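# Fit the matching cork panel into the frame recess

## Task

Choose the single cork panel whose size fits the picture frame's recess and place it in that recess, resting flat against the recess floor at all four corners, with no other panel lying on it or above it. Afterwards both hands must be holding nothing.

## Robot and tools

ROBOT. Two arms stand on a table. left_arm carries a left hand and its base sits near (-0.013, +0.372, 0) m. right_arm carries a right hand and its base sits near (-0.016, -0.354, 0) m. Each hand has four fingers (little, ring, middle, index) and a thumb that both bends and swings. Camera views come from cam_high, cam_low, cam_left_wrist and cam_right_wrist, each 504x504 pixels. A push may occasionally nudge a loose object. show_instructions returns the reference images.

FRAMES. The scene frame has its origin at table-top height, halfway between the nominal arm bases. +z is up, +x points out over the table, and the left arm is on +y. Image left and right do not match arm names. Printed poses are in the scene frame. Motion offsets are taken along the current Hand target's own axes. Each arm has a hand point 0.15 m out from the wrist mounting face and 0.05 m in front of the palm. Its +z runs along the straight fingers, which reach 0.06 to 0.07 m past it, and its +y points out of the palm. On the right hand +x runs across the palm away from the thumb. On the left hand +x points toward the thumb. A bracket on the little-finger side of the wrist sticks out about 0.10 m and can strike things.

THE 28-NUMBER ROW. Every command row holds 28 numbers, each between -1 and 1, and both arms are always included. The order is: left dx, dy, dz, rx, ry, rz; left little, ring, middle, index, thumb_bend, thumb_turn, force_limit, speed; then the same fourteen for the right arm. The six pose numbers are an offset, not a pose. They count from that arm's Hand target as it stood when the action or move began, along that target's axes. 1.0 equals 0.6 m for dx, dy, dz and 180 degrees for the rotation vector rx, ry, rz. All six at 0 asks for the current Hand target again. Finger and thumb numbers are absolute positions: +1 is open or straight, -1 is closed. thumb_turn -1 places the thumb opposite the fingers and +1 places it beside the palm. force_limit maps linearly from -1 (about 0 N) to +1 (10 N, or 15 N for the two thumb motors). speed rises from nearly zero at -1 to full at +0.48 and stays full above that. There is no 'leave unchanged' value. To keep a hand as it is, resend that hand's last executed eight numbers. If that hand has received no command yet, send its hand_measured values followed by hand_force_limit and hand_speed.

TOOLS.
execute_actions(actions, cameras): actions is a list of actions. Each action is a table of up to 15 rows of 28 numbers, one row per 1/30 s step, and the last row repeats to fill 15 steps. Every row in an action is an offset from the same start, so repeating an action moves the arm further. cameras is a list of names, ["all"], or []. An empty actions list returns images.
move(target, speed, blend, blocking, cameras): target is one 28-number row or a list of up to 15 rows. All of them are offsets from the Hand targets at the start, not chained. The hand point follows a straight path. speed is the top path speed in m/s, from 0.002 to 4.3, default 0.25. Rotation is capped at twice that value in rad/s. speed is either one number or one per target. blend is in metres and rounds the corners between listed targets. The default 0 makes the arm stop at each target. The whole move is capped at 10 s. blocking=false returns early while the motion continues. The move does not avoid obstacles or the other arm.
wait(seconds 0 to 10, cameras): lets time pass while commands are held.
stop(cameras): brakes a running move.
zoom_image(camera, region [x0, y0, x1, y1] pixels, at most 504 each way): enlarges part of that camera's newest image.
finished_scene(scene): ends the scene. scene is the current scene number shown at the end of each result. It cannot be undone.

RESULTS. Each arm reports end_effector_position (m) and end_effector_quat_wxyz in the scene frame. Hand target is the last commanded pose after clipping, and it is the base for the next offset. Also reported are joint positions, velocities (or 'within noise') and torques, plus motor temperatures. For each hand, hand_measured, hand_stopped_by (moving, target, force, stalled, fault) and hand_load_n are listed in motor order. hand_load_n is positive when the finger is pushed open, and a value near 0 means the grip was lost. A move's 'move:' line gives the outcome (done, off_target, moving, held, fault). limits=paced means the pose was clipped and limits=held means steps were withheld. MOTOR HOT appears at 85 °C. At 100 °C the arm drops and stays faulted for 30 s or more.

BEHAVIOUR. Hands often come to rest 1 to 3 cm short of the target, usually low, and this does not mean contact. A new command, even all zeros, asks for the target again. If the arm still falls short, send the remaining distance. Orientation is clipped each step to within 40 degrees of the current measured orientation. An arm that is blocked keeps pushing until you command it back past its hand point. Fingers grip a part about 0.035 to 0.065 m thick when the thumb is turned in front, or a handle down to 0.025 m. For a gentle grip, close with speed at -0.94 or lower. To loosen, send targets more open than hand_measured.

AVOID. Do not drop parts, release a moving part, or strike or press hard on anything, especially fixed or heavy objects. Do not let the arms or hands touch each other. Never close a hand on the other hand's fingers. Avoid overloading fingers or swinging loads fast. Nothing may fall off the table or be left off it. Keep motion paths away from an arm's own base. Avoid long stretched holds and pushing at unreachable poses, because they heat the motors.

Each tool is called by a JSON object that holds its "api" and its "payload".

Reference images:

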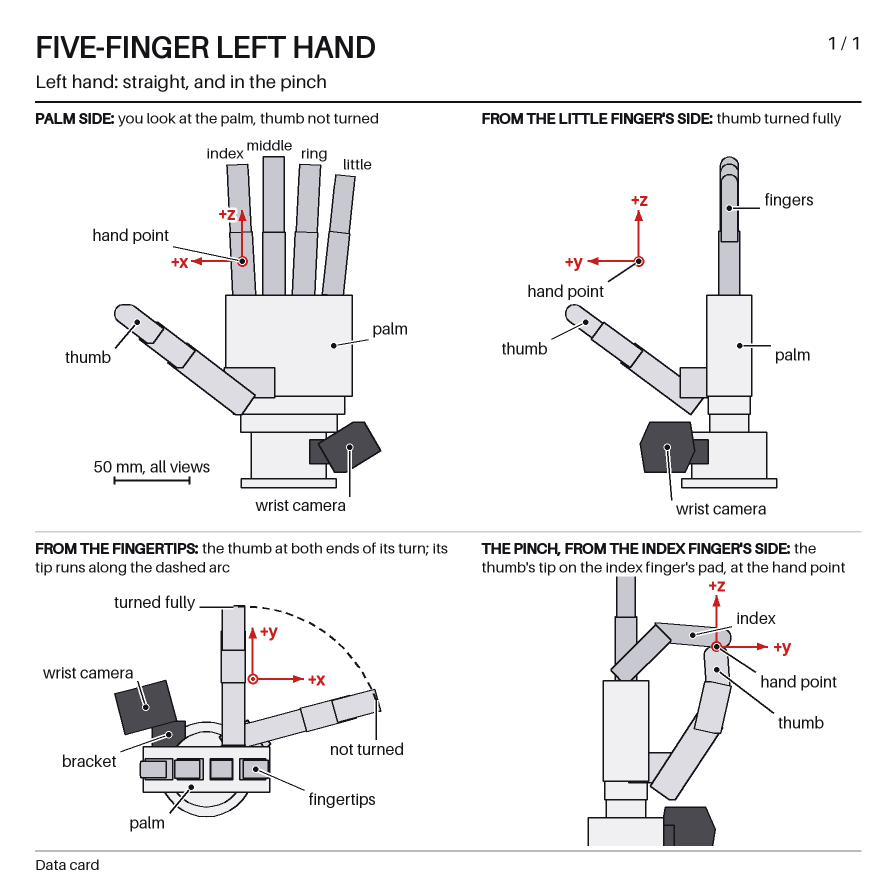

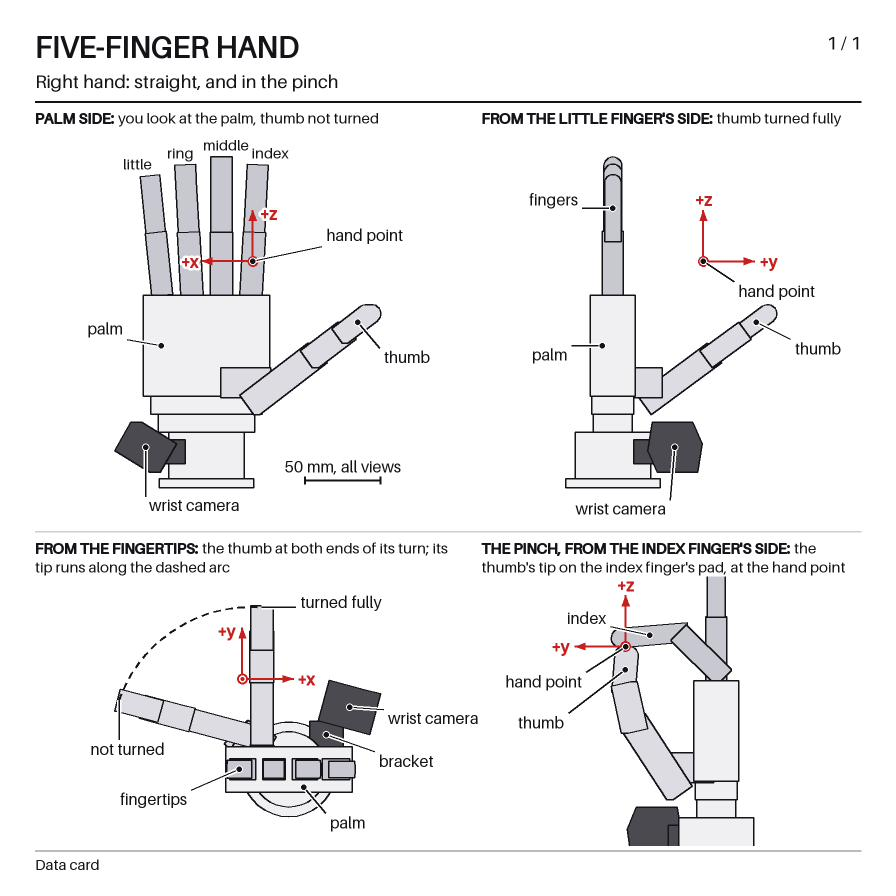

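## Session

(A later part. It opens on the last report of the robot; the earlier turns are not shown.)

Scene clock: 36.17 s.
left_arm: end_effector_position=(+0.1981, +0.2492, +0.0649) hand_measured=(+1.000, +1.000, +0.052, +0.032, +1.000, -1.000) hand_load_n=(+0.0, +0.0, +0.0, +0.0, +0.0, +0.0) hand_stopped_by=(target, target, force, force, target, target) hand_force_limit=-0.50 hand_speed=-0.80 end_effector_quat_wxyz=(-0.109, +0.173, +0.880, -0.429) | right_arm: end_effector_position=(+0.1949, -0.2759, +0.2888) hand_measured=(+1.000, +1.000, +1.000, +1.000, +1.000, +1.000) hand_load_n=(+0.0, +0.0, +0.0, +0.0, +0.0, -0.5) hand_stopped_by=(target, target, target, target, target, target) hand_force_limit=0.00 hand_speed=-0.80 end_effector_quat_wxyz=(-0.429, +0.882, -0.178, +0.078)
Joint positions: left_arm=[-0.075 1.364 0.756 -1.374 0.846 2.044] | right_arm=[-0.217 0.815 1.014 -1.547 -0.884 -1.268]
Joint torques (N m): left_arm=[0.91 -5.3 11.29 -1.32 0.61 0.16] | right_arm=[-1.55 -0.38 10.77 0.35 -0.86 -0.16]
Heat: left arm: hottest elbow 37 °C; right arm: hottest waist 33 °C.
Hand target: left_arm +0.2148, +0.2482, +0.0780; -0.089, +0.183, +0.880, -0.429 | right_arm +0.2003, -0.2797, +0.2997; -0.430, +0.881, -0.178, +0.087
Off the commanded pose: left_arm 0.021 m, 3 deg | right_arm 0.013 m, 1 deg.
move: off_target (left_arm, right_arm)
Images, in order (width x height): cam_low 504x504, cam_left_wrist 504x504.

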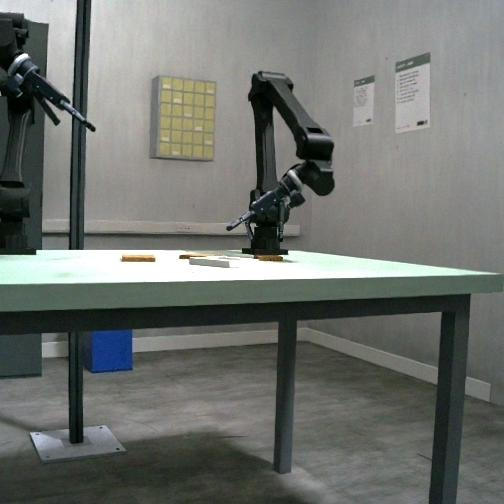

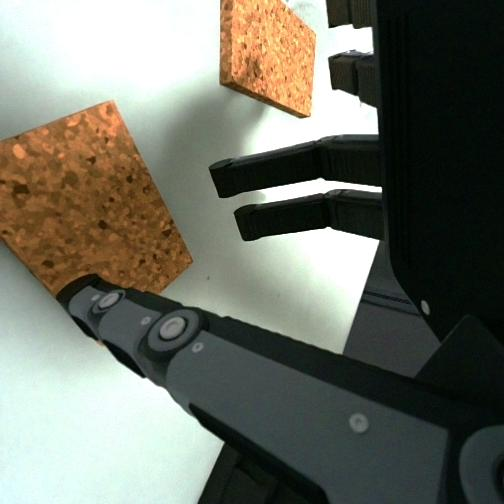

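{"api": "move", "payload": {"target": [0.0233,0.0333,0.006,0,-0.0188,-0.0147,1,0.4,0.4,0.4,1,-1,-0.5,-0.5,0,0,0,0,0,0,1,1,1,1,1,1,0,-0.8], "cameras": ["cam_left_wrist"], "speed": 0.08}}

Scene clock: 37.97 s.
left_arm: end_effector_position=(+0.2031, +0.2615, +0.0584) hand_measured=(+1.000, +0.400, +0.400, +0.400, +1.000, -1.000) hand_load_n=(+0.0, +0.0, +0.0, +0.0, +0.0, +0.5) hand_stopped_by=(target, target, target, target, target, target) hand_force_limit=-0.50 hand_speed=-0.50 end_effector_quat_wxyz=(-0.084, +0.153, +0.885, -0.432) | right_arm: end_effector_position=(+0.1949, -0.2759, +0.2888) hand_measured=(+1.000, +1.000, +1.000, +1.000, +1.000, +1.000) hand_load_n=(+0.0, +0.0, -0.5, +0.0, +0.0, +0.0) hand_stopped_by=(target, target, target, target, target, target) hand_force_limit=0.00 hand_speed=-0.80 end_effector_quat_wxyz=(-0.429, +0.882, -0.178, +0.078)
Joint positions: left_arm=[-0.017 1.35 0.73 -1.336 0.848 2.044] | right_arm=[-0.217 0.815 1.014 -1.547 -0.884 -1.268]
Joint torques (N m): left_arm=[1.2 -5.36 7.31 -0.2 0.72 -0.01] | right_arm=[-1.61 -0.44 10.76 0.32 -0.86 -0.16]
Heat: left arm: hottest elbow 38 °C; right arm: hottest waist 33 °C.
Hand target: left_arm +0.2058, +0.2625, +0.0600; -0.073, +0.150, +0.886, -0.432 | right_arm +0.2003, -0.2797, +0.2997; -0.430, +0.881, -0.178, +0.087
Off the commanded pose: left_arm 0.003 m, 1 deg | right_arm 0.013 m, 1 deg.
move: off_target (right_arm)
Images, in order (width x height): cam_left_wrist 504x504.

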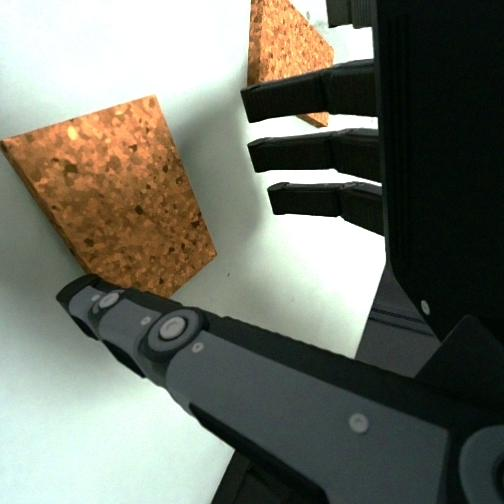

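{"api": "move", "payload": {"target": [0,0.0525,0.041,0,0,0,1,0.4,0.4,0.4,1,-1,-0.5,-0.5,0,0,0,0,0,0,1,1,1,1,1,1,0,-0.8], "cameras": ["cam_left_wrist", "cam_low"], "speed": 0.08}}

{"api": "zoom_image", "payload": {"camera": "cam_low", "region": [180, 190, 300, 280]}}

Scene clock: 39.23 s.
left_arm: end_effector_position=(+0.2056, +0.2616, +0.0241) hand_measured=(+1.000, +0.400, +0.400, +0.400, +1.000, -1.000) hand_load_n=(+0.0, +0.0, +0.0, +0.0, +0.0, +0.0) hand_stopped_by=(target, target, target, target, target, target) hand_force_limit=-0.50 hand_speed=-0.50 end_effector_quat_wxyz=(-0.071, +0.158, +0.886, -0.430) | right_arm: end_effector_position=(+0.1949, -0.2759, +0.2888) hand_measured=(+1.000, +1.000, +1.000, +1.000, +1.000, +1.000) hand_load_n=(+0.0, +0.0, +0.0, +0.0, +0.0, +0.0) hand_stopped_by=(target, target, target, target, target, target) hand_force_limit=0.00 hand_speed=-0.80 end_effector_quat_wxyz=(-0.429, +0.882, -0.178, +0.078)
Joint positions: left_arm=[-0.016 1.405 0.678 -1.2 0.848 2.044] | right_arm=[-0.217 0.815 1.014 -1.547 -0.884 -1.268]
Joint torques (N m): left_arm=[1.14 -3.37 6.78 -0.06 0.71 -0.01] | right_arm=[-1.55 -0.44 10.77 0.34 -0.86 -0.16]
Heat: left arm: hottest elbow 38 °C; right arm: hottest waist 33 °C.
Hand target: left_arm +0.2058, +0.2625, +0.0201; -0.073, +0.150, +0.886, -0.432 | right_arm +0.2003, -0.2797, +0.2997; -0.430, +0.881, -0.178, +0.087
Off the commanded pose: left_arm 0.004 m, 1 deg | right_arm 0.013 m, 1 deg.
move: off_target (right_arm)
Images, in order (width x height): cam_low 504x504, cam_left_wrist 504x504.

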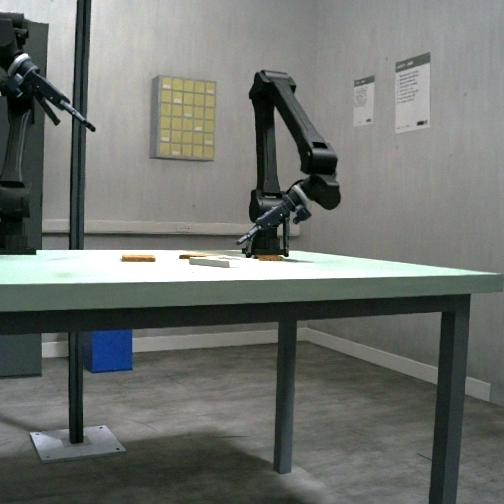

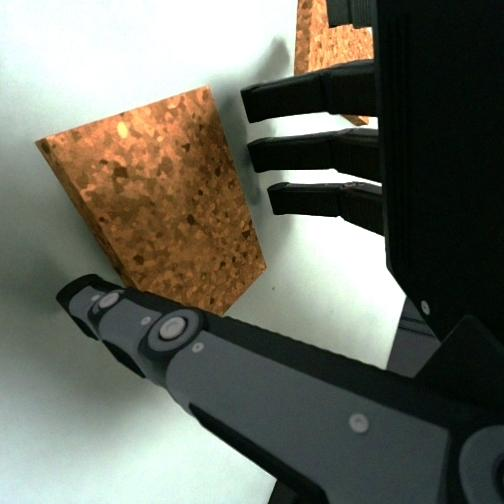

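Scaled by 4.200 from the camera's 504x504 image, which has a finer 720x720 frame.

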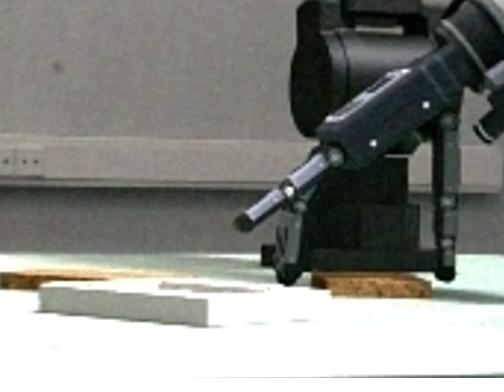

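{"api": "move", "payload": {"target": [0,0,0,0,0,0,1,-0.1,-0.1,-0.1,1,-1,-0.2,-0.8,0,0,0,0,0,0,1,1,1,1,1,1,0,-0.8], "cameras": ["cam_left_wrist", "cam_low"]}}

{"api": "zoom_image", "payload": {"camera": "cam_low", "region": [180, 190, 300, 280]}}

{"api": "zoom_image", "payload": {"camera": "cam_left_wrist", "region": [0, 50, 300, 350]}}

Scene clock: 40.50 s.
left_arm: end_effector_position=(+0.2056, +0.2613, +0.0243) hand_measured=(+1.000, -0.100, +0.052, -0.002, +1.000, -1.000) hand_load_n=(+0.0, +0.0, +4.0, +5.0, +1.0, +0.0) hand_stopped_by=(target, target, force, force, target, target) hand_force_limit=-0.20 hand_speed=-0.80 end_effector_quat_wxyz=(-0.071, +0.157, +0.886, -0.431) | right_arm: end_effector_position=(+0.1949, -0.2759, +0.2888) hand_measured=(+1.000, +1.000, +1.000, +1.000, +1.000, +1.000) hand_load_n=(+0.0, +0.0, +0.0, -0.5, +0.0, +0.0) hand_stopped_by=(target, target, target, target, target, target) hand_force_limit=0.00 hand_speed=-0.80 end_effector_quat_wxyz=(-0.429, +0.882, -0.178, +0.078)
Joint positions: left_arm=[-0.016 1.405 0.678 -1.199 0.85 2.043] | right_arm=[-0.217 0.815 1.014 -1.547 -0.884 -1.268]
Joint torques (N m): left_arm=[1.08 -3.43 6.79 -0.09 0.64 0] | right_arm=[-1.61 -0.56 10.74 0.32 -0.86 -0.16]
Heat: left arm: hottest elbow 37 °C; right arm: hottest waist 33 °C.
Hand target: left_arm +0.2058, +0.2625, +0.0201; -0.073, +0.150, +0.886, -0.432 | right_arm +0.2003, -0.2797, +0.2997; -0.430, +0.881, -0.178, +0.087
Off the commanded pose: left_arm 0.004 m, 1 deg | right_arm 0.013 m, 1 deg.
move: off_target (right_arm)
Images, in order (width x height): cam_low 504x504, cam_left_wrist 504x504.

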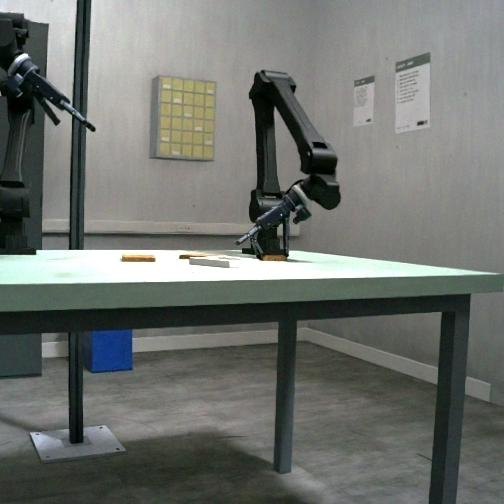

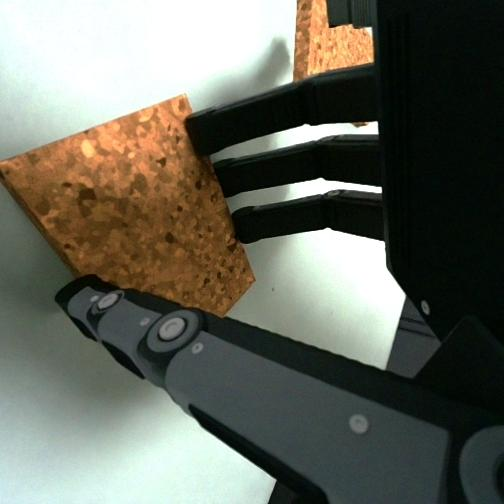

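Scaled by 4.200 from the camera's 504x504 image, which has a finer 720x720 frame.

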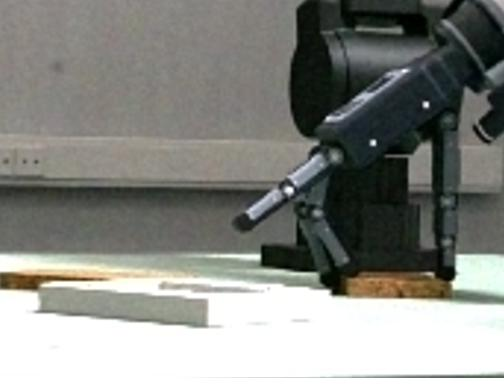

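Scaled by 1.680 from the camera's 504x504 image, which has a finer 720x720 frame.

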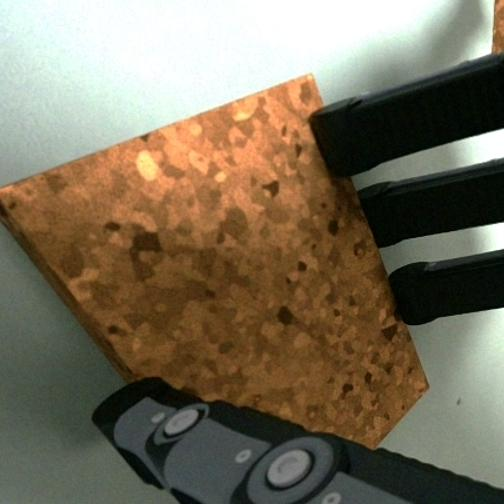

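{"api": "move", "payload": {"target": [0,-0.0197,-0.0154,0,0,0,1,0.4,-0.1,-0.1,1,-1,0.2,-0.85,0,0,0,0,0,0,1,1,1,1,1,1,0,-0.8], "cameras": ["cam_left_wrist", "cam_low"], "speed": 0.05}}

{"api": "zoom_image", "payload": {"camera": "cam_low", "region": [180, 190, 300, 280]}}

Scene clock: 42.10 s.
left_arm: end_effector_position=(+0.2002, +0.2616, +0.0274) hand_measured=(+1.000, +0.400, +0.052, -0.002, +1.000, -1.000) hand_load_n=(+0.0, +0.0, +0.0, +0.0, +0.0, -0.5) hand_stopped_by=(target, target, force, force, target, target) hand_force_limit=0.20 hand_speed=-0.85 end_effector_quat_wxyz=(-0.080, +0.153, +0.885, -0.432) | right_arm: end_effector_position=(+0.1949, -0.2759, +0.2888) hand_measured=(+1.000, +1.000, +1.000, +1.000, +1.000, +1.000) hand_load_n=(+0.0, -0.5, +0.0, +0.0, +0.0, +0.0) hand_stopped_by=(target, target, target, target, target, target) hand_force_limit=0.00 hand_speed=-0.80 end_effector_quat_wxyz=(-0.429, +0.882, -0.178, +0.078)
Joint positions: left_arm=[-0.016 1.401 0.678 -1.224 0.85 2.043] | right_arm=[-0.217 0.815 1.014 -1.547 -0.884 -1.268]
Joint torques (N m): left_arm=[1.14 -5.54 8.32 -1.22 0.64 0] | right_arm=[-1.55 -0.5 10.76 0.36 -0.85 -0.16]
Heat: left arm: hottest elbow 37 °C; right arm: hottest waist 33 °C.
Hand target: left_arm +0.2058, +0.2625, +0.0351; -0.073, +0.150, +0.886, -0.432 | right_arm +0.2003, -0.2797, +0.2997; -0.430, +0.881, -0.178, +0.087
Off the commanded pose: left_arm 0.010 m, 1 deg | right_arm 0.013 m, 1 deg.
move: off_target (right_arm)
Images, in order (width x height): cam_low 504x504, cam_left_wrist 504x504.

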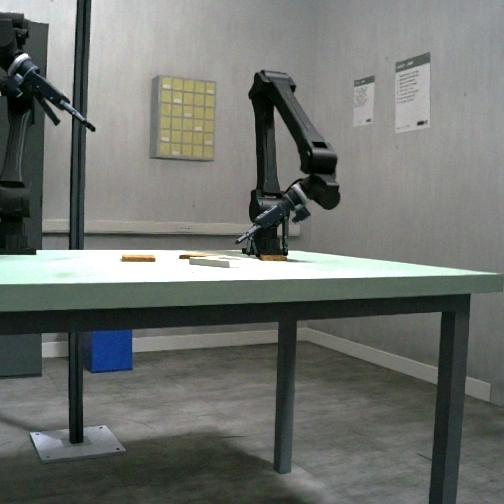

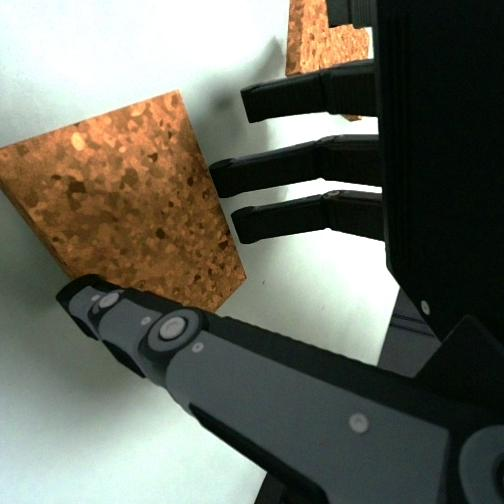

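Scaled by 4.200 from the camera's 504x504 image, which has a finer 720x720 frame.

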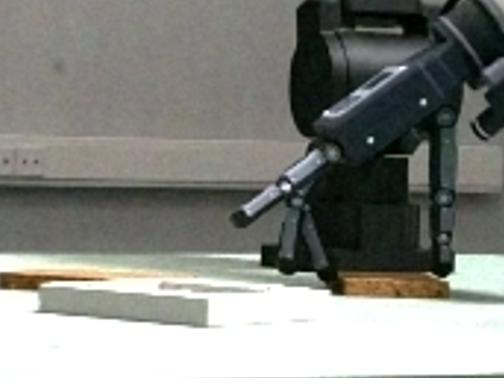

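{"api": "move", "payload": {"target": [-0.0012,-0.0135,-0.0233,0.0278,0,0,1,0.4,0.4,0.4,1,-1,0.2,-0.5,0,0,0,0,0,0,1,1,1,1,1,1,0,-0.8], "cameras": ["cam_left_wrist"], "speed": 0.05}}

Scene clock: 44.20 s.
left_arm: end_effector_position=(+0.1914, +0.2659, +0.0403) hand_measured=(+1.000, +0.400, +0.400, +0.400, +1.000, -1.000) hand_load_n=(+0.0, +0.0, +0.0, +0.0, +0.0, +0.0) hand_stopped_by=(target, target, target, target, target, target) hand_force_limit=0.20 hand_speed=-0.50 end_effector_quat_wxyz=(-0.093, +0.128, +0.876, -0.455) | right_arm: end_effector_position=(+0.1949, -0.2759, +0.2888) hand_measured=(+1.000, +1.000, +1.000, +1.000, +1.000, +1.000) hand_load_n=(+0.0, +0.0, +0.0, +0.0, +0.0, -0.5) hand_stopped_by=(target, target, target, target, target, target) hand_force_limit=0.00 hand_speed=-0.80 end_effector_quat_wxyz=(-0.429, +0.882, -0.178, +0.078)
Joint positions: left_arm=[0.032 1.401 0.685 -1.319 0.882 2.088] | right_arm=[-0.217 0.815 1.014 -1.547 -0.884 -1.268]
Joint torques (N m): left_arm=[1.26 -4.54 10.35 -1.43 0.72 0.21] | right_arm=[-1.55 -0.44 10.77 0.32 -0.86 -0.15]
Heat: left arm: hottest elbow 38 °C; right arm: hottest waist 33 °C.
Hand target: left_arm +0.2083, +0.2679, +0.0500; -0.080, +0.147, +0.867, -0.470 | right_arm +0.2003, -0.2797, +0.2997; -0.430, +0.881, -0.178, +0.087
Off the commanded pose: left_arm 0.020 m, 3 deg | right_arm 0.013 m, 1 deg.
joint sent to its limit (left arm) — joint 6 (wrist roll), upper limit. The joint targets still meet the commanded pose.
move: off_target (left_arm, right_arm)
Images, in order (width x height): cam_left_wrist 504x504.

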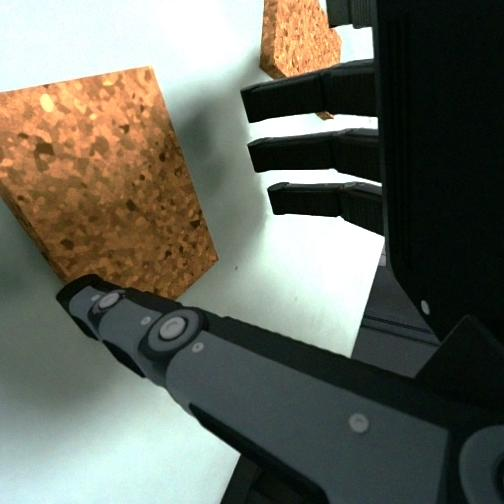

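{"api": "move", "payload": {"target": [0,0.044,0.0286,0,0,0,1,0.4,0.4,0.4,1,-1,0.2,-0.5,0,0,0,0,0,0,1,1,1,1,1,1,0,-0.8], "cameras": ["cam_left_wrist", "cam_low"], "speed": 0.05}}

{"api": "zoom_image", "payload": {"camera": "cam_low", "region": [220, 210, 300, 270]}}

Scene clock: 45.50 s.
left_arm: end_effector_position=(+0.2040, +0.2661, +0.0223) hand_measured=(+1.000, +0.400, +0.400, +0.400, +1.000, -1.000) hand_load_n=(+0.0, +0.0, +0.0, +0.0, +0.0, +0.0) hand_stopped_by=(target, target, target, target, target, target) hand_force_limit=0.20 hand_speed=-0.50 end_effector_quat_wxyz=(-0.082, +0.133, +0.877, -0.454) | right_arm: end_effector_position=(+0.1949, -0.2759, +0.2888) hand_measured=(+1.000, +1.000, +1.000, +1.000, +1.000, +1.000) hand_load_n=(+0.0, +0.0, +0.0, +0.0, +0.0, +0.0) hand_stopped_by=(target, target, target, target, target, target) hand_force_limit=0.00 hand_speed=-0.80 end_effector_quat_wxyz=(-0.429, +0.882, -0.178, +0.078)
Joint positions: left_arm=[0.033 1.453 0.685 -1.241 0.883 2.088] | right_arm=[-0.217 0.815 1.014 -1.547 -0.884 -1.268]
Joint torques (N m): left_arm=[1.14 -3.6 6.94 -0.23 0.73 0.2] | right_arm=[-1.55 -0.56 10.77 0.31 -0.86 -0.16]
Heat: left arm: hottest elbow 38 °C; right arm: hottest waist 33 °C.
Hand target: left_arm +0.2084, +0.2680, +0.0186; -0.080, +0.147, +0.867, -0.470 | right_arm +0.2003, -0.2797, +0.2997; -0.430, +0.881, -0.178, +0.087
Off the commanded pose: left_arm 0.006 m, 3 deg | right_arm 0.013 m, 1 deg.
joint sent to its limit (left arm) — joint 6 (wrist roll), upper limit. The joint targets still meet the commanded pose.
move: off_target (left_arm, right_arm)
Images, in order (width x height): cam_low 504x504, cam_left_wrist 504x504.

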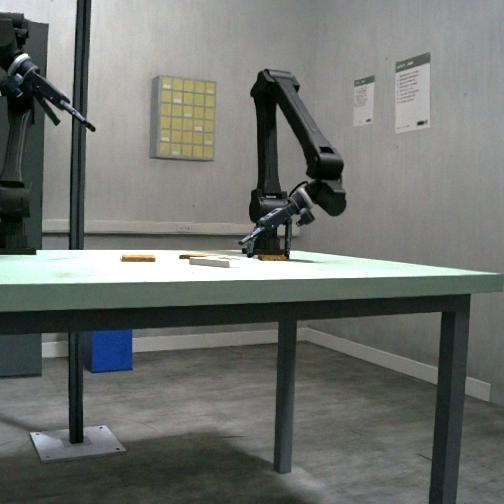

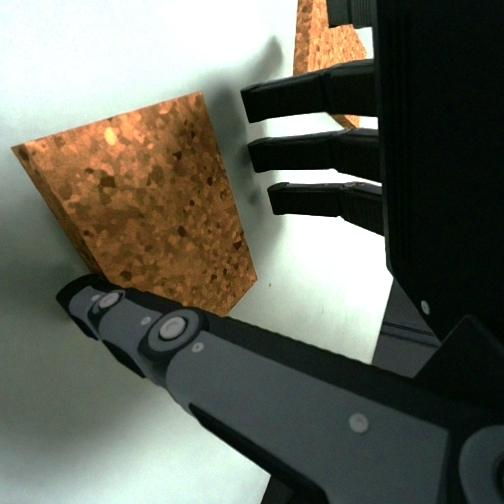

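Scaled by 6.300 from the camera's 504x504 image, which has a finer 720x720 frame.

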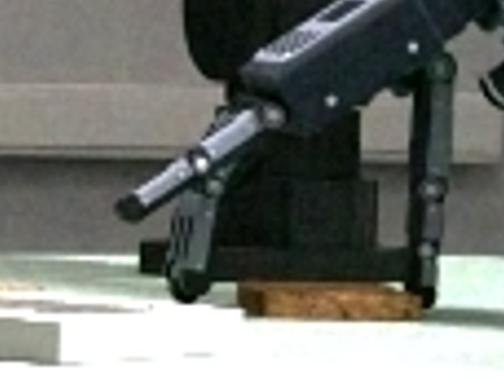

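{"api": "move", "payload": {"target": [0,0,0,0,0,0,1,0.4,-0.3,-0.3,1,-1,0.2,-0.8,0,0,0,0,0,0,1,1,1,1,1,1,0,-0.8], "cameras": ["cam_left_wrist", "cam_low"]}}

{"api": "zoom_image", "payload": {"camera": "cam_low", "region": [220, 210, 300, 270]}}

Scene clock: 46.57 s.
left_arm: end_effector_position=(+0.2041, +0.2660, +0.0223) hand_measured=(+1.000, +0.400, +0.072, +0.034, +1.000, -1.000) hand_load_n=(+0.0, +0.0, +6.5, +6.5, +2.0, +1.0) hand_stopped_by=(target, target, force, force, target, target) hand_force_limit=0.20 hand_speed=-0.80 end_effector_quat_wxyz=(-0.081, +0.134, +0.877, -0.454) | right_arm: end_effector_position=(+0.1949, -0.2759, +0.2888) hand_measured=(+1.000, +1.000, +1.000, +1.000, +1.000, +1.000) hand_load_n=(+0.0, +0.0, +0.0, +0.0, +0.0, +0.0) hand_stopped_by=(target, target, target, target, target, target) hand_force_limit=0.00 hand_speed=-0.80 end_effector_quat_wxyz=(-0.429, +0.882, -0.178, +0.078)
Joint positions: left_arm=[0.033 1.453 0.685 -1.241 0.883 2.088] | right_arm=[-0.217 0.815 1.014 -1.547 -0.884 -1.268]
Joint torques (N m): left_arm=[1.26 -3.66 6.93 -0.23 0.71 0.2] | right_arm=[-1.55 -0.38 10.76 0.32 -0.85 -0.16]
Heat: left arm: hottest elbow 38 °C; right arm: hottest waist 33 °C.
Hand target: left_arm +0.2083, +0.2680, +0.0186; -0.080, +0.147, +0.867, -0.470 | right_arm +0.2003, -0.2797, +0.2997; -0.430, +0.881, -0.178, +0.087
Off the commanded pose: left_arm 0.006 m, 3 deg | right_arm 0.013 m, 1 deg.
joint sent to its limit (left arm) — joint 6 (wrist roll), upper limit. The joint targets still meet the commanded pose.
move: off_target (left_arm, right_arm)
Images, in order (width x height): cam_low 504x504, cam_left_wrist 504x504.

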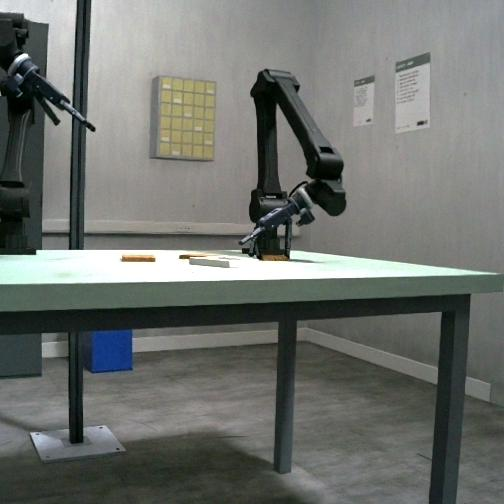

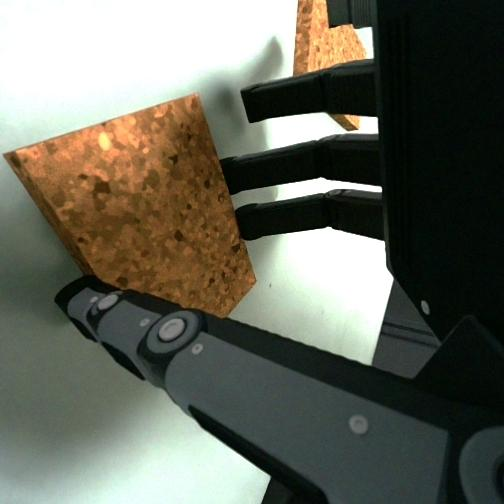

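Scaled by 6.300 from the camera's 504x504 image, which has a finer 720x720 frame.

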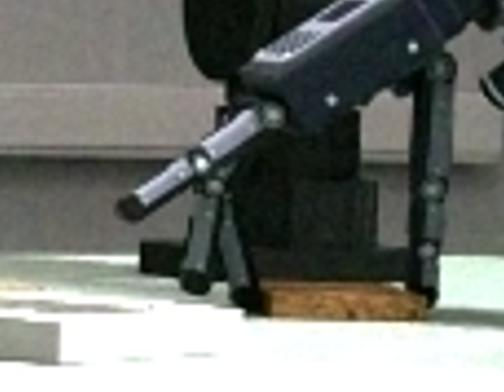

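{"api": "move", "payload": {"target": [-0.0188,-0.0525,-0.0418,0,0,0,1,0.4,-0.3,-0.3,1,-1,0.2,-0.8,0,0,0,0,0,0,1,1,1,1,1,1,0,-0.8], "cameras": ["cam_left_wrist", "cam_low"], "speed": 0.06}}

{"api": "zoom_image", "payload": {"camera": "cam_low", "region": [220, 210, 300, 270]}}

Scene clock: 47.97 s.
left_arm: end_effector_position=(+0.2029, +0.2658, +0.0467) hand_measured=(+1.000, +0.400, +0.072, +0.034, +1.000, -1.000) hand_load_n=(+0.0, +0.0, +6.5, +6.5, +2.0, +1.0) hand_stopped_by=(target, target, force, force, target, target) hand_force_limit=0.20 hand_speed=-0.80 end_effector_quat_wxyz=(-0.097, +0.125, +0.875, -0.457) | right_arm: end_effector_position=(+0.1949, -0.2759, +0.2888) hand_measured=(+1.000, +1.000, +1.000, +1.000, +1.000, +1.000) hand_load_n=(-0.5, +0.0, +0.0, +0.0, +0.0, +0.0) hand_stopped_by=(target, target, target, target, target, target) hand_force_limit=0.00 hand_speed=-0.80 end_effector_quat_wxyz=(-0.429, +0.882, -0.178, +0.078)
Joint positions: left_arm=[0.033 1.424 0.727 -1.347 0.884 2.089] | right_arm=[-0.217 0.815 1.014 -1.547 -0.884 -1.268]
Joint torques (N m): left_arm=[1.2 -5.71 10.47 -1.5 0.69 0.19] | right_arm=[-1.49 -0.56 10.76 0.32 -0.85 -0.16]
Heat: left arm: hottest elbow 38 °C; right arm: hottest waist 33 °C.
Hand target: left_arm +0.2202, +0.2679, +0.0586; -0.080, +0.147, +0.867, -0.470 | right_arm +0.2003, -0.2797, +0.2997; -0.430, +0.881, -0.178, +0.087
Off the commanded pose: left_arm 0.021 m, 4 deg | right_arm 0.013 m, 1 deg.
joint sent to its limit (left arm) — joint 6 (wrist roll), upper limit. The joint targets still meet the commanded pose.
move: off_target (left_arm, right_arm)
Images, in order (width x height): cam_low 504x504, cam_left_wrist 504x504.

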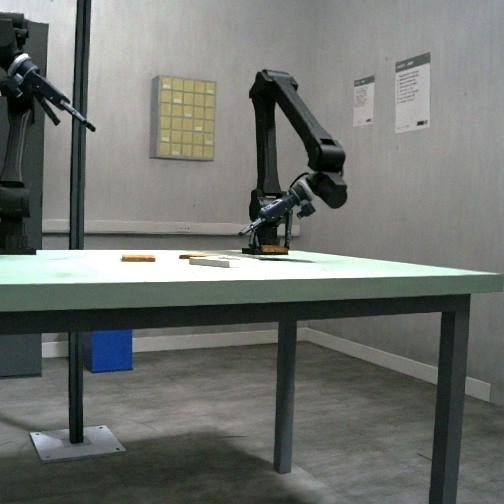

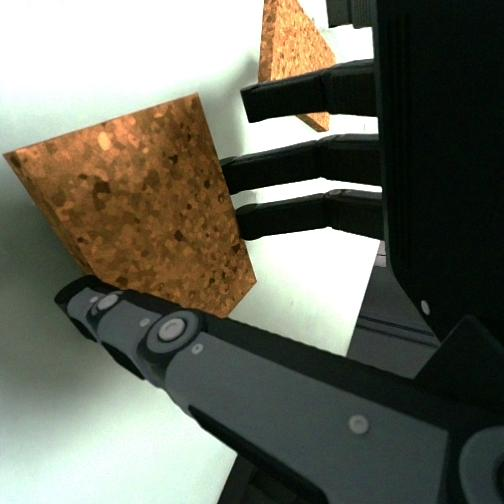

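Scaled by 6.300 from the camera's 504x504 image, which has a finer 720x720 frame.

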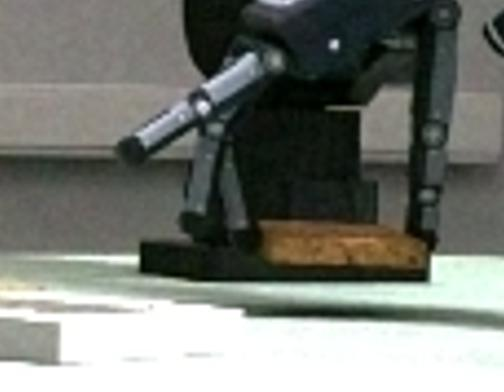

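{"api": "move", "payload": {"target": [[0,-0.1119,-0.0727,0,0,0,1,0.4,-0.3,-0.3,1,-1,0.2,-0.8,0,0,0,0,0,0,1,1,1,1,1,1,0,-0.8],[-0.1913,-0.3383,0.2122,0,-0.206,-0.1339,1,0.4,-0.3,-0.3,1,-1,0.2,-0.8,0,0,0,0,0,0,1,1,1,1,1,1,0,-0.8]], "cameras": ["all"], "speed": 0.12, "blend": 0.03}}

Scene clock: 53.20 s.
left_arm: end_effector_position=(+0.2500, +0.0359, +0.1491) hand_measured=(+1.000, +0.400, +0.072, +0.034, +1.000, -1.000) hand_load_n=(+0.0, +0.0, +6.5, +6.5, +2.0, +0.5) hand_stopped_by=(target, target, force, force, target, target) hand_force_limit=0.20 hand_speed=-0.80 end_effector_quat_wxyz=(+0.098, -0.192, +0.865, -0.453) | right_arm: end_effector_position=(+0.1949, -0.2759, +0.2888) hand_measured=(+1.000, +1.000, +1.000, +1.000, +1.000, +1.000) hand_load_n=(+0.0, +0.0, +0.0, +0.0, +0.0, +0.0) hand_stopped_by=(target, target, target, target, target, target) hand_force_limit=0.00 hand_speed=-0.80 end_effector_quat_wxyz=(-0.429, +0.882, -0.178, +0.078)
Joint positions: left_arm=[-0.691 1.085 0.7 -0.266 0.343 0.245] | right_arm=[-0.217 0.815 1.014 -1.547 -0.884 -1.268]
Joint torques (N m): left_arm=[0.09 -2.67 12.74 2.66 0 -0.07] | right_arm=[-1.49 -0.5 10.71 0.32 -0.86 -0.16]
Heat: left arm: hottest elbow 38 °C; right arm: hottest waist 33 °C.
Hand target: left_arm +0.2571, +0.0248, +0.1591; +0.103, -0.190, +0.858, -0.465 | right_arm +0.2003, -0.2797, +0.2997; -0.430, +0.881, -0.178, +0.087
Off the commanded pose: left_arm 0.017 m, 2 deg | right_arm 0.013 m, 1 deg.
move: off_target (left_arm, right_arm)

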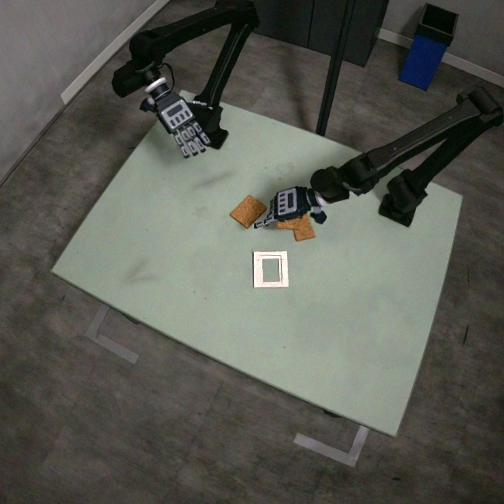

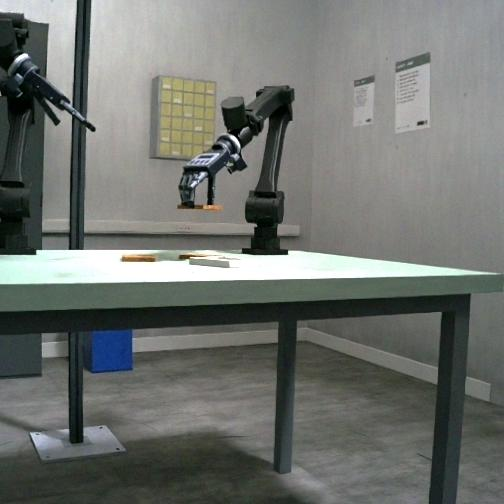

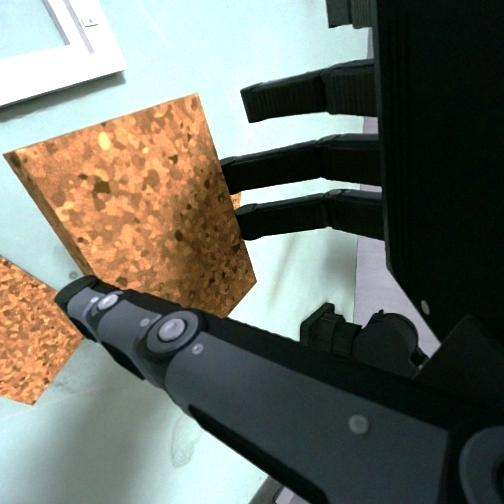

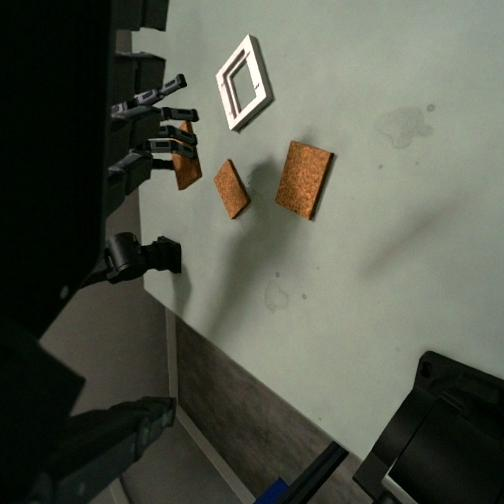

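{"api": "move", "payload": {"target": [-0.196,0.0518,0.1313,0,0,0,1,0.4,-0.3,-0.3,1,-1,0.2,-0.8,0,0,0,0,0,0,1,1,1,1,1,1,0,-0.8], "cameras": ["all"], "speed": 0.1}}

{"api": "zoom_image", "payload": {"camera": "cam_left_wrist", "region": [0, 0, 400, 400]}}

{"api": "zoom_image", "payload": {"camera": "cam_low", "region": [140, 200, 260, 290]}}

Scene clock: 56.20 s.
left_arm: end_effector_position=(+0.3589, +0.0418, +0.0730) hand_measured=(+1.000, +0.400, +0.072, +0.034, +1.000, -1.000) hand_load_n=(+0.0, +0.0, +6.5, +6.5, +2.0, +0.5) hand_stopped_by=(target, target, force, force, target, target) hand_force_limit=0.20 hand_speed=-0.80 end_effector_quat_wxyz=(+0.083, -0.204, +0.867, -0.448) | right_arm: end_effector_position=(+0.1949, -0.2759, +0.2888) hand_measured=(+1.000, +1.000, +1.000, +1.000, +1.000, +1.000) hand_load_n=(+0.0, +0.0, +0.0, +0.0, +0.0, +0.0) hand_stopped_by=(target, target, target, target, target, target) hand_force_limit=0.00 hand_speed=-0.80 end_effector_quat_wxyz=(-0.429, +0.882, -0.178, +0.078)
Joint positions: left_arm=[-0.496 1.463 0.814 -0.082 0.502 0.358] | right_arm=[-0.217 0.815 1.014 -1.547 -0.884 -1.268]
Joint torques (N m): left_arm=[1.08 -6.24 14 2.48 0.4 0.19] | right_arm=[-1.61 -0.56 10.76 0.35 -0.85 -0.16]
Heat: left arm: hottest elbow 38 °C; right arm: hottest waist 33 °C.
Hand target: left_arm +0.3846, +0.0299, +0.0904; +0.103, -0.190, +0.858, -0.465 | right_arm +0.2003, -0.2797, +0.2997; -0.430, +0.881, -0.178, +0.087
Off the commanded pose: left_arm 0.033 m, 4 deg | right_arm 0.013 m, 1 deg.
move: off_target (left_arm, right_arm)

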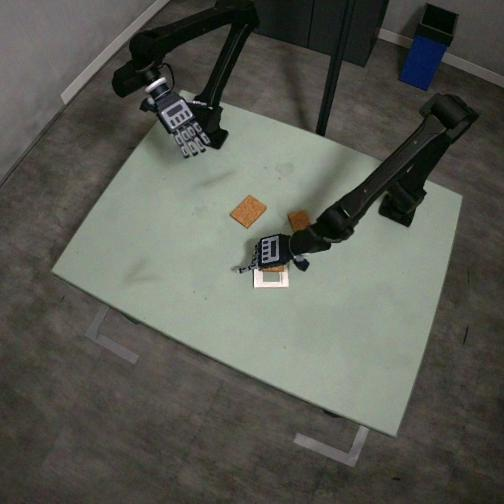

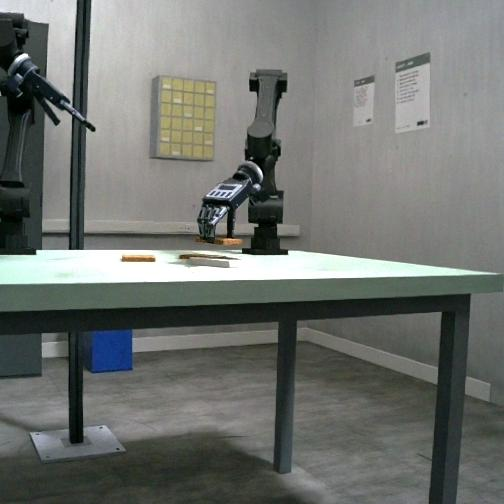

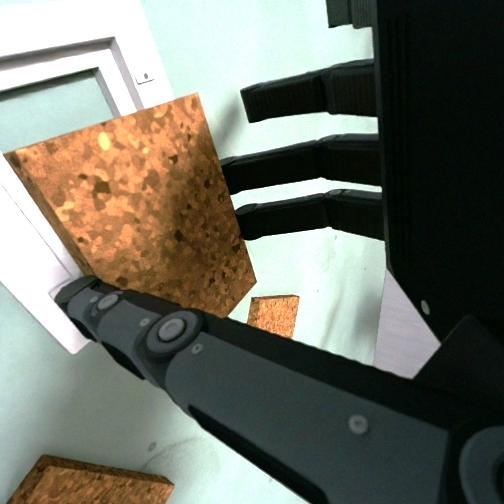

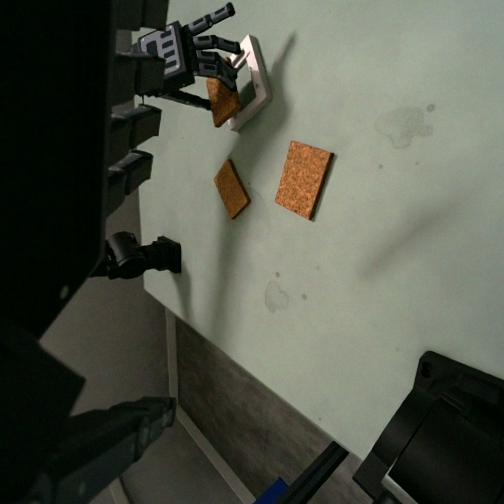

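Scaled by 1.260 from the camera's 504x504 image, which has a finer 720x720 frame.

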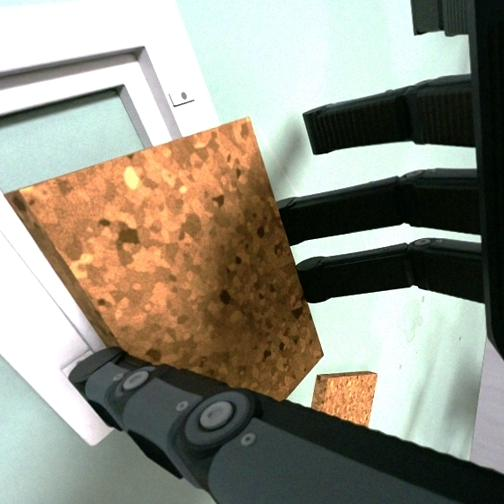

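Scaled by 4.200 from the camera's 504x504 image, which has a finer 720x720 frame.

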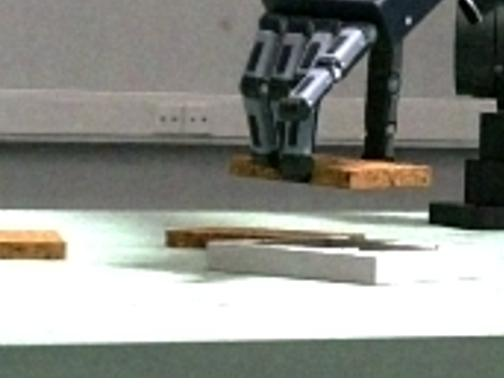

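{"api": "move", "payload": {"target": [-0.0235,0.007,0.0198,0,0,0,1,0.4,-0.3,-0.3,1,-1,0.2,-0.8,0,0,0,0,0,0,1,1,1,1,1,1,0,-0.8], "cameras": ["cam_left_wrist","cam_low"], "speed": 0.05}}

{"api": "zoom_image", "payload": {"camera": "cam_left_wrist", "region": [0, 0, 360, 360]}}

{"api": "zoom_image", "payload": {"camera": "cam_low", "region": [140, 200, 260, 290]}}

Scene clock: 57.83 s.
left_arm: end_effector_position=(+0.3735, +0.0399, +0.0635) hand_measured=(+1.000, +0.400, +0.072, +0.034, +1.000, -1.000) hand_load_n=(+0.0, +0.0, +6.5, +6.5, +2.0, +0.5) hand_stopped_by=(target, target, force, force, target, target) hand_force_limit=0.20 hand_speed=-0.80 end_effector_quat_wxyz=(+0.082, -0.203, +0.867, -0.448) | right_arm: end_effector_position=(+0.1949, -0.2759, +0.2888) hand_measured=(+1.000, +1.000, +1.000, +1.000, +1.000, +1.000) hand_load_n=(+0.0, +0.0, +0.0, +0.0, +0.0, +0.0) hand_stopped_by=(target, target, target, target, target, target) hand_force_limit=0.00 hand_speed=-0.80 end_effector_quat_wxyz=(-0.429, +0.882, -0.178, +0.078)
Joint positions: left_arm=[-0.482 1.515 0.843 -0.064 0.514 0.37] | right_arm=[-0.217 0.815 1.014 -1.547 -0.884 -1.268]
Joint torques (N m): left_arm=[1.2 -6.89 13.89 2.44 0.42 0.2] | right_arm=[-1.49 -0.44 10.74 0.34 -0.86 -0.15]
Heat: left arm: hottest elbow 39 °C; right arm: hottest waist 33 °C.
Hand target: left_arm +0.4005, +0.0290, +0.0804; +0.103, -0.190, +0.858, -0.465 | right_arm +0.2003, -0.2797, +0.2997; -0.430, +0.881, -0.178, +0.087
Off the commanded pose: left_arm 0.034 m, 4 deg | right_arm 0.013 m, 1 deg.
move: off_target (left_arm, right_arm)
Images, in order (width x height): cam_low 504x504, cam_left_wrist 504x504.

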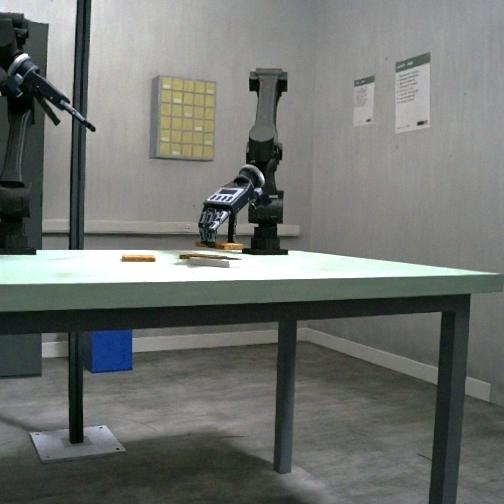

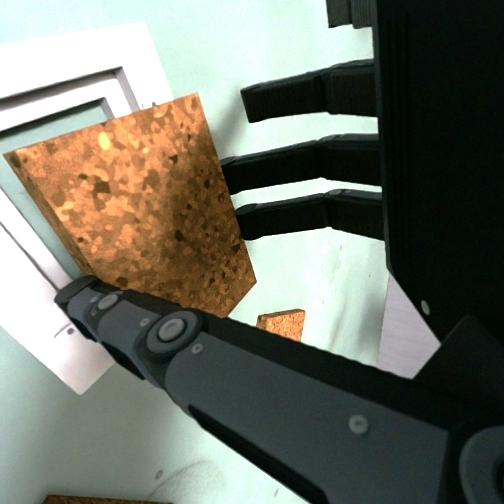

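Scaled by 1.400 from the camera's 504x504 image, which has a finer 720x720 frame.

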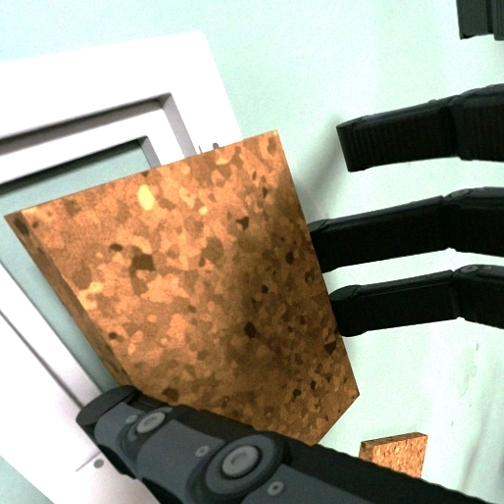

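Scaled by 4.200 from the camera's 504x504 image, which has a finer 720x720 frame.

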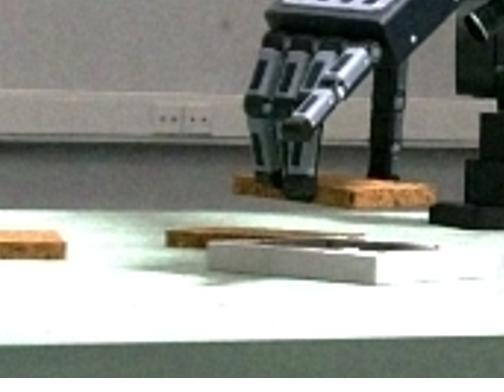

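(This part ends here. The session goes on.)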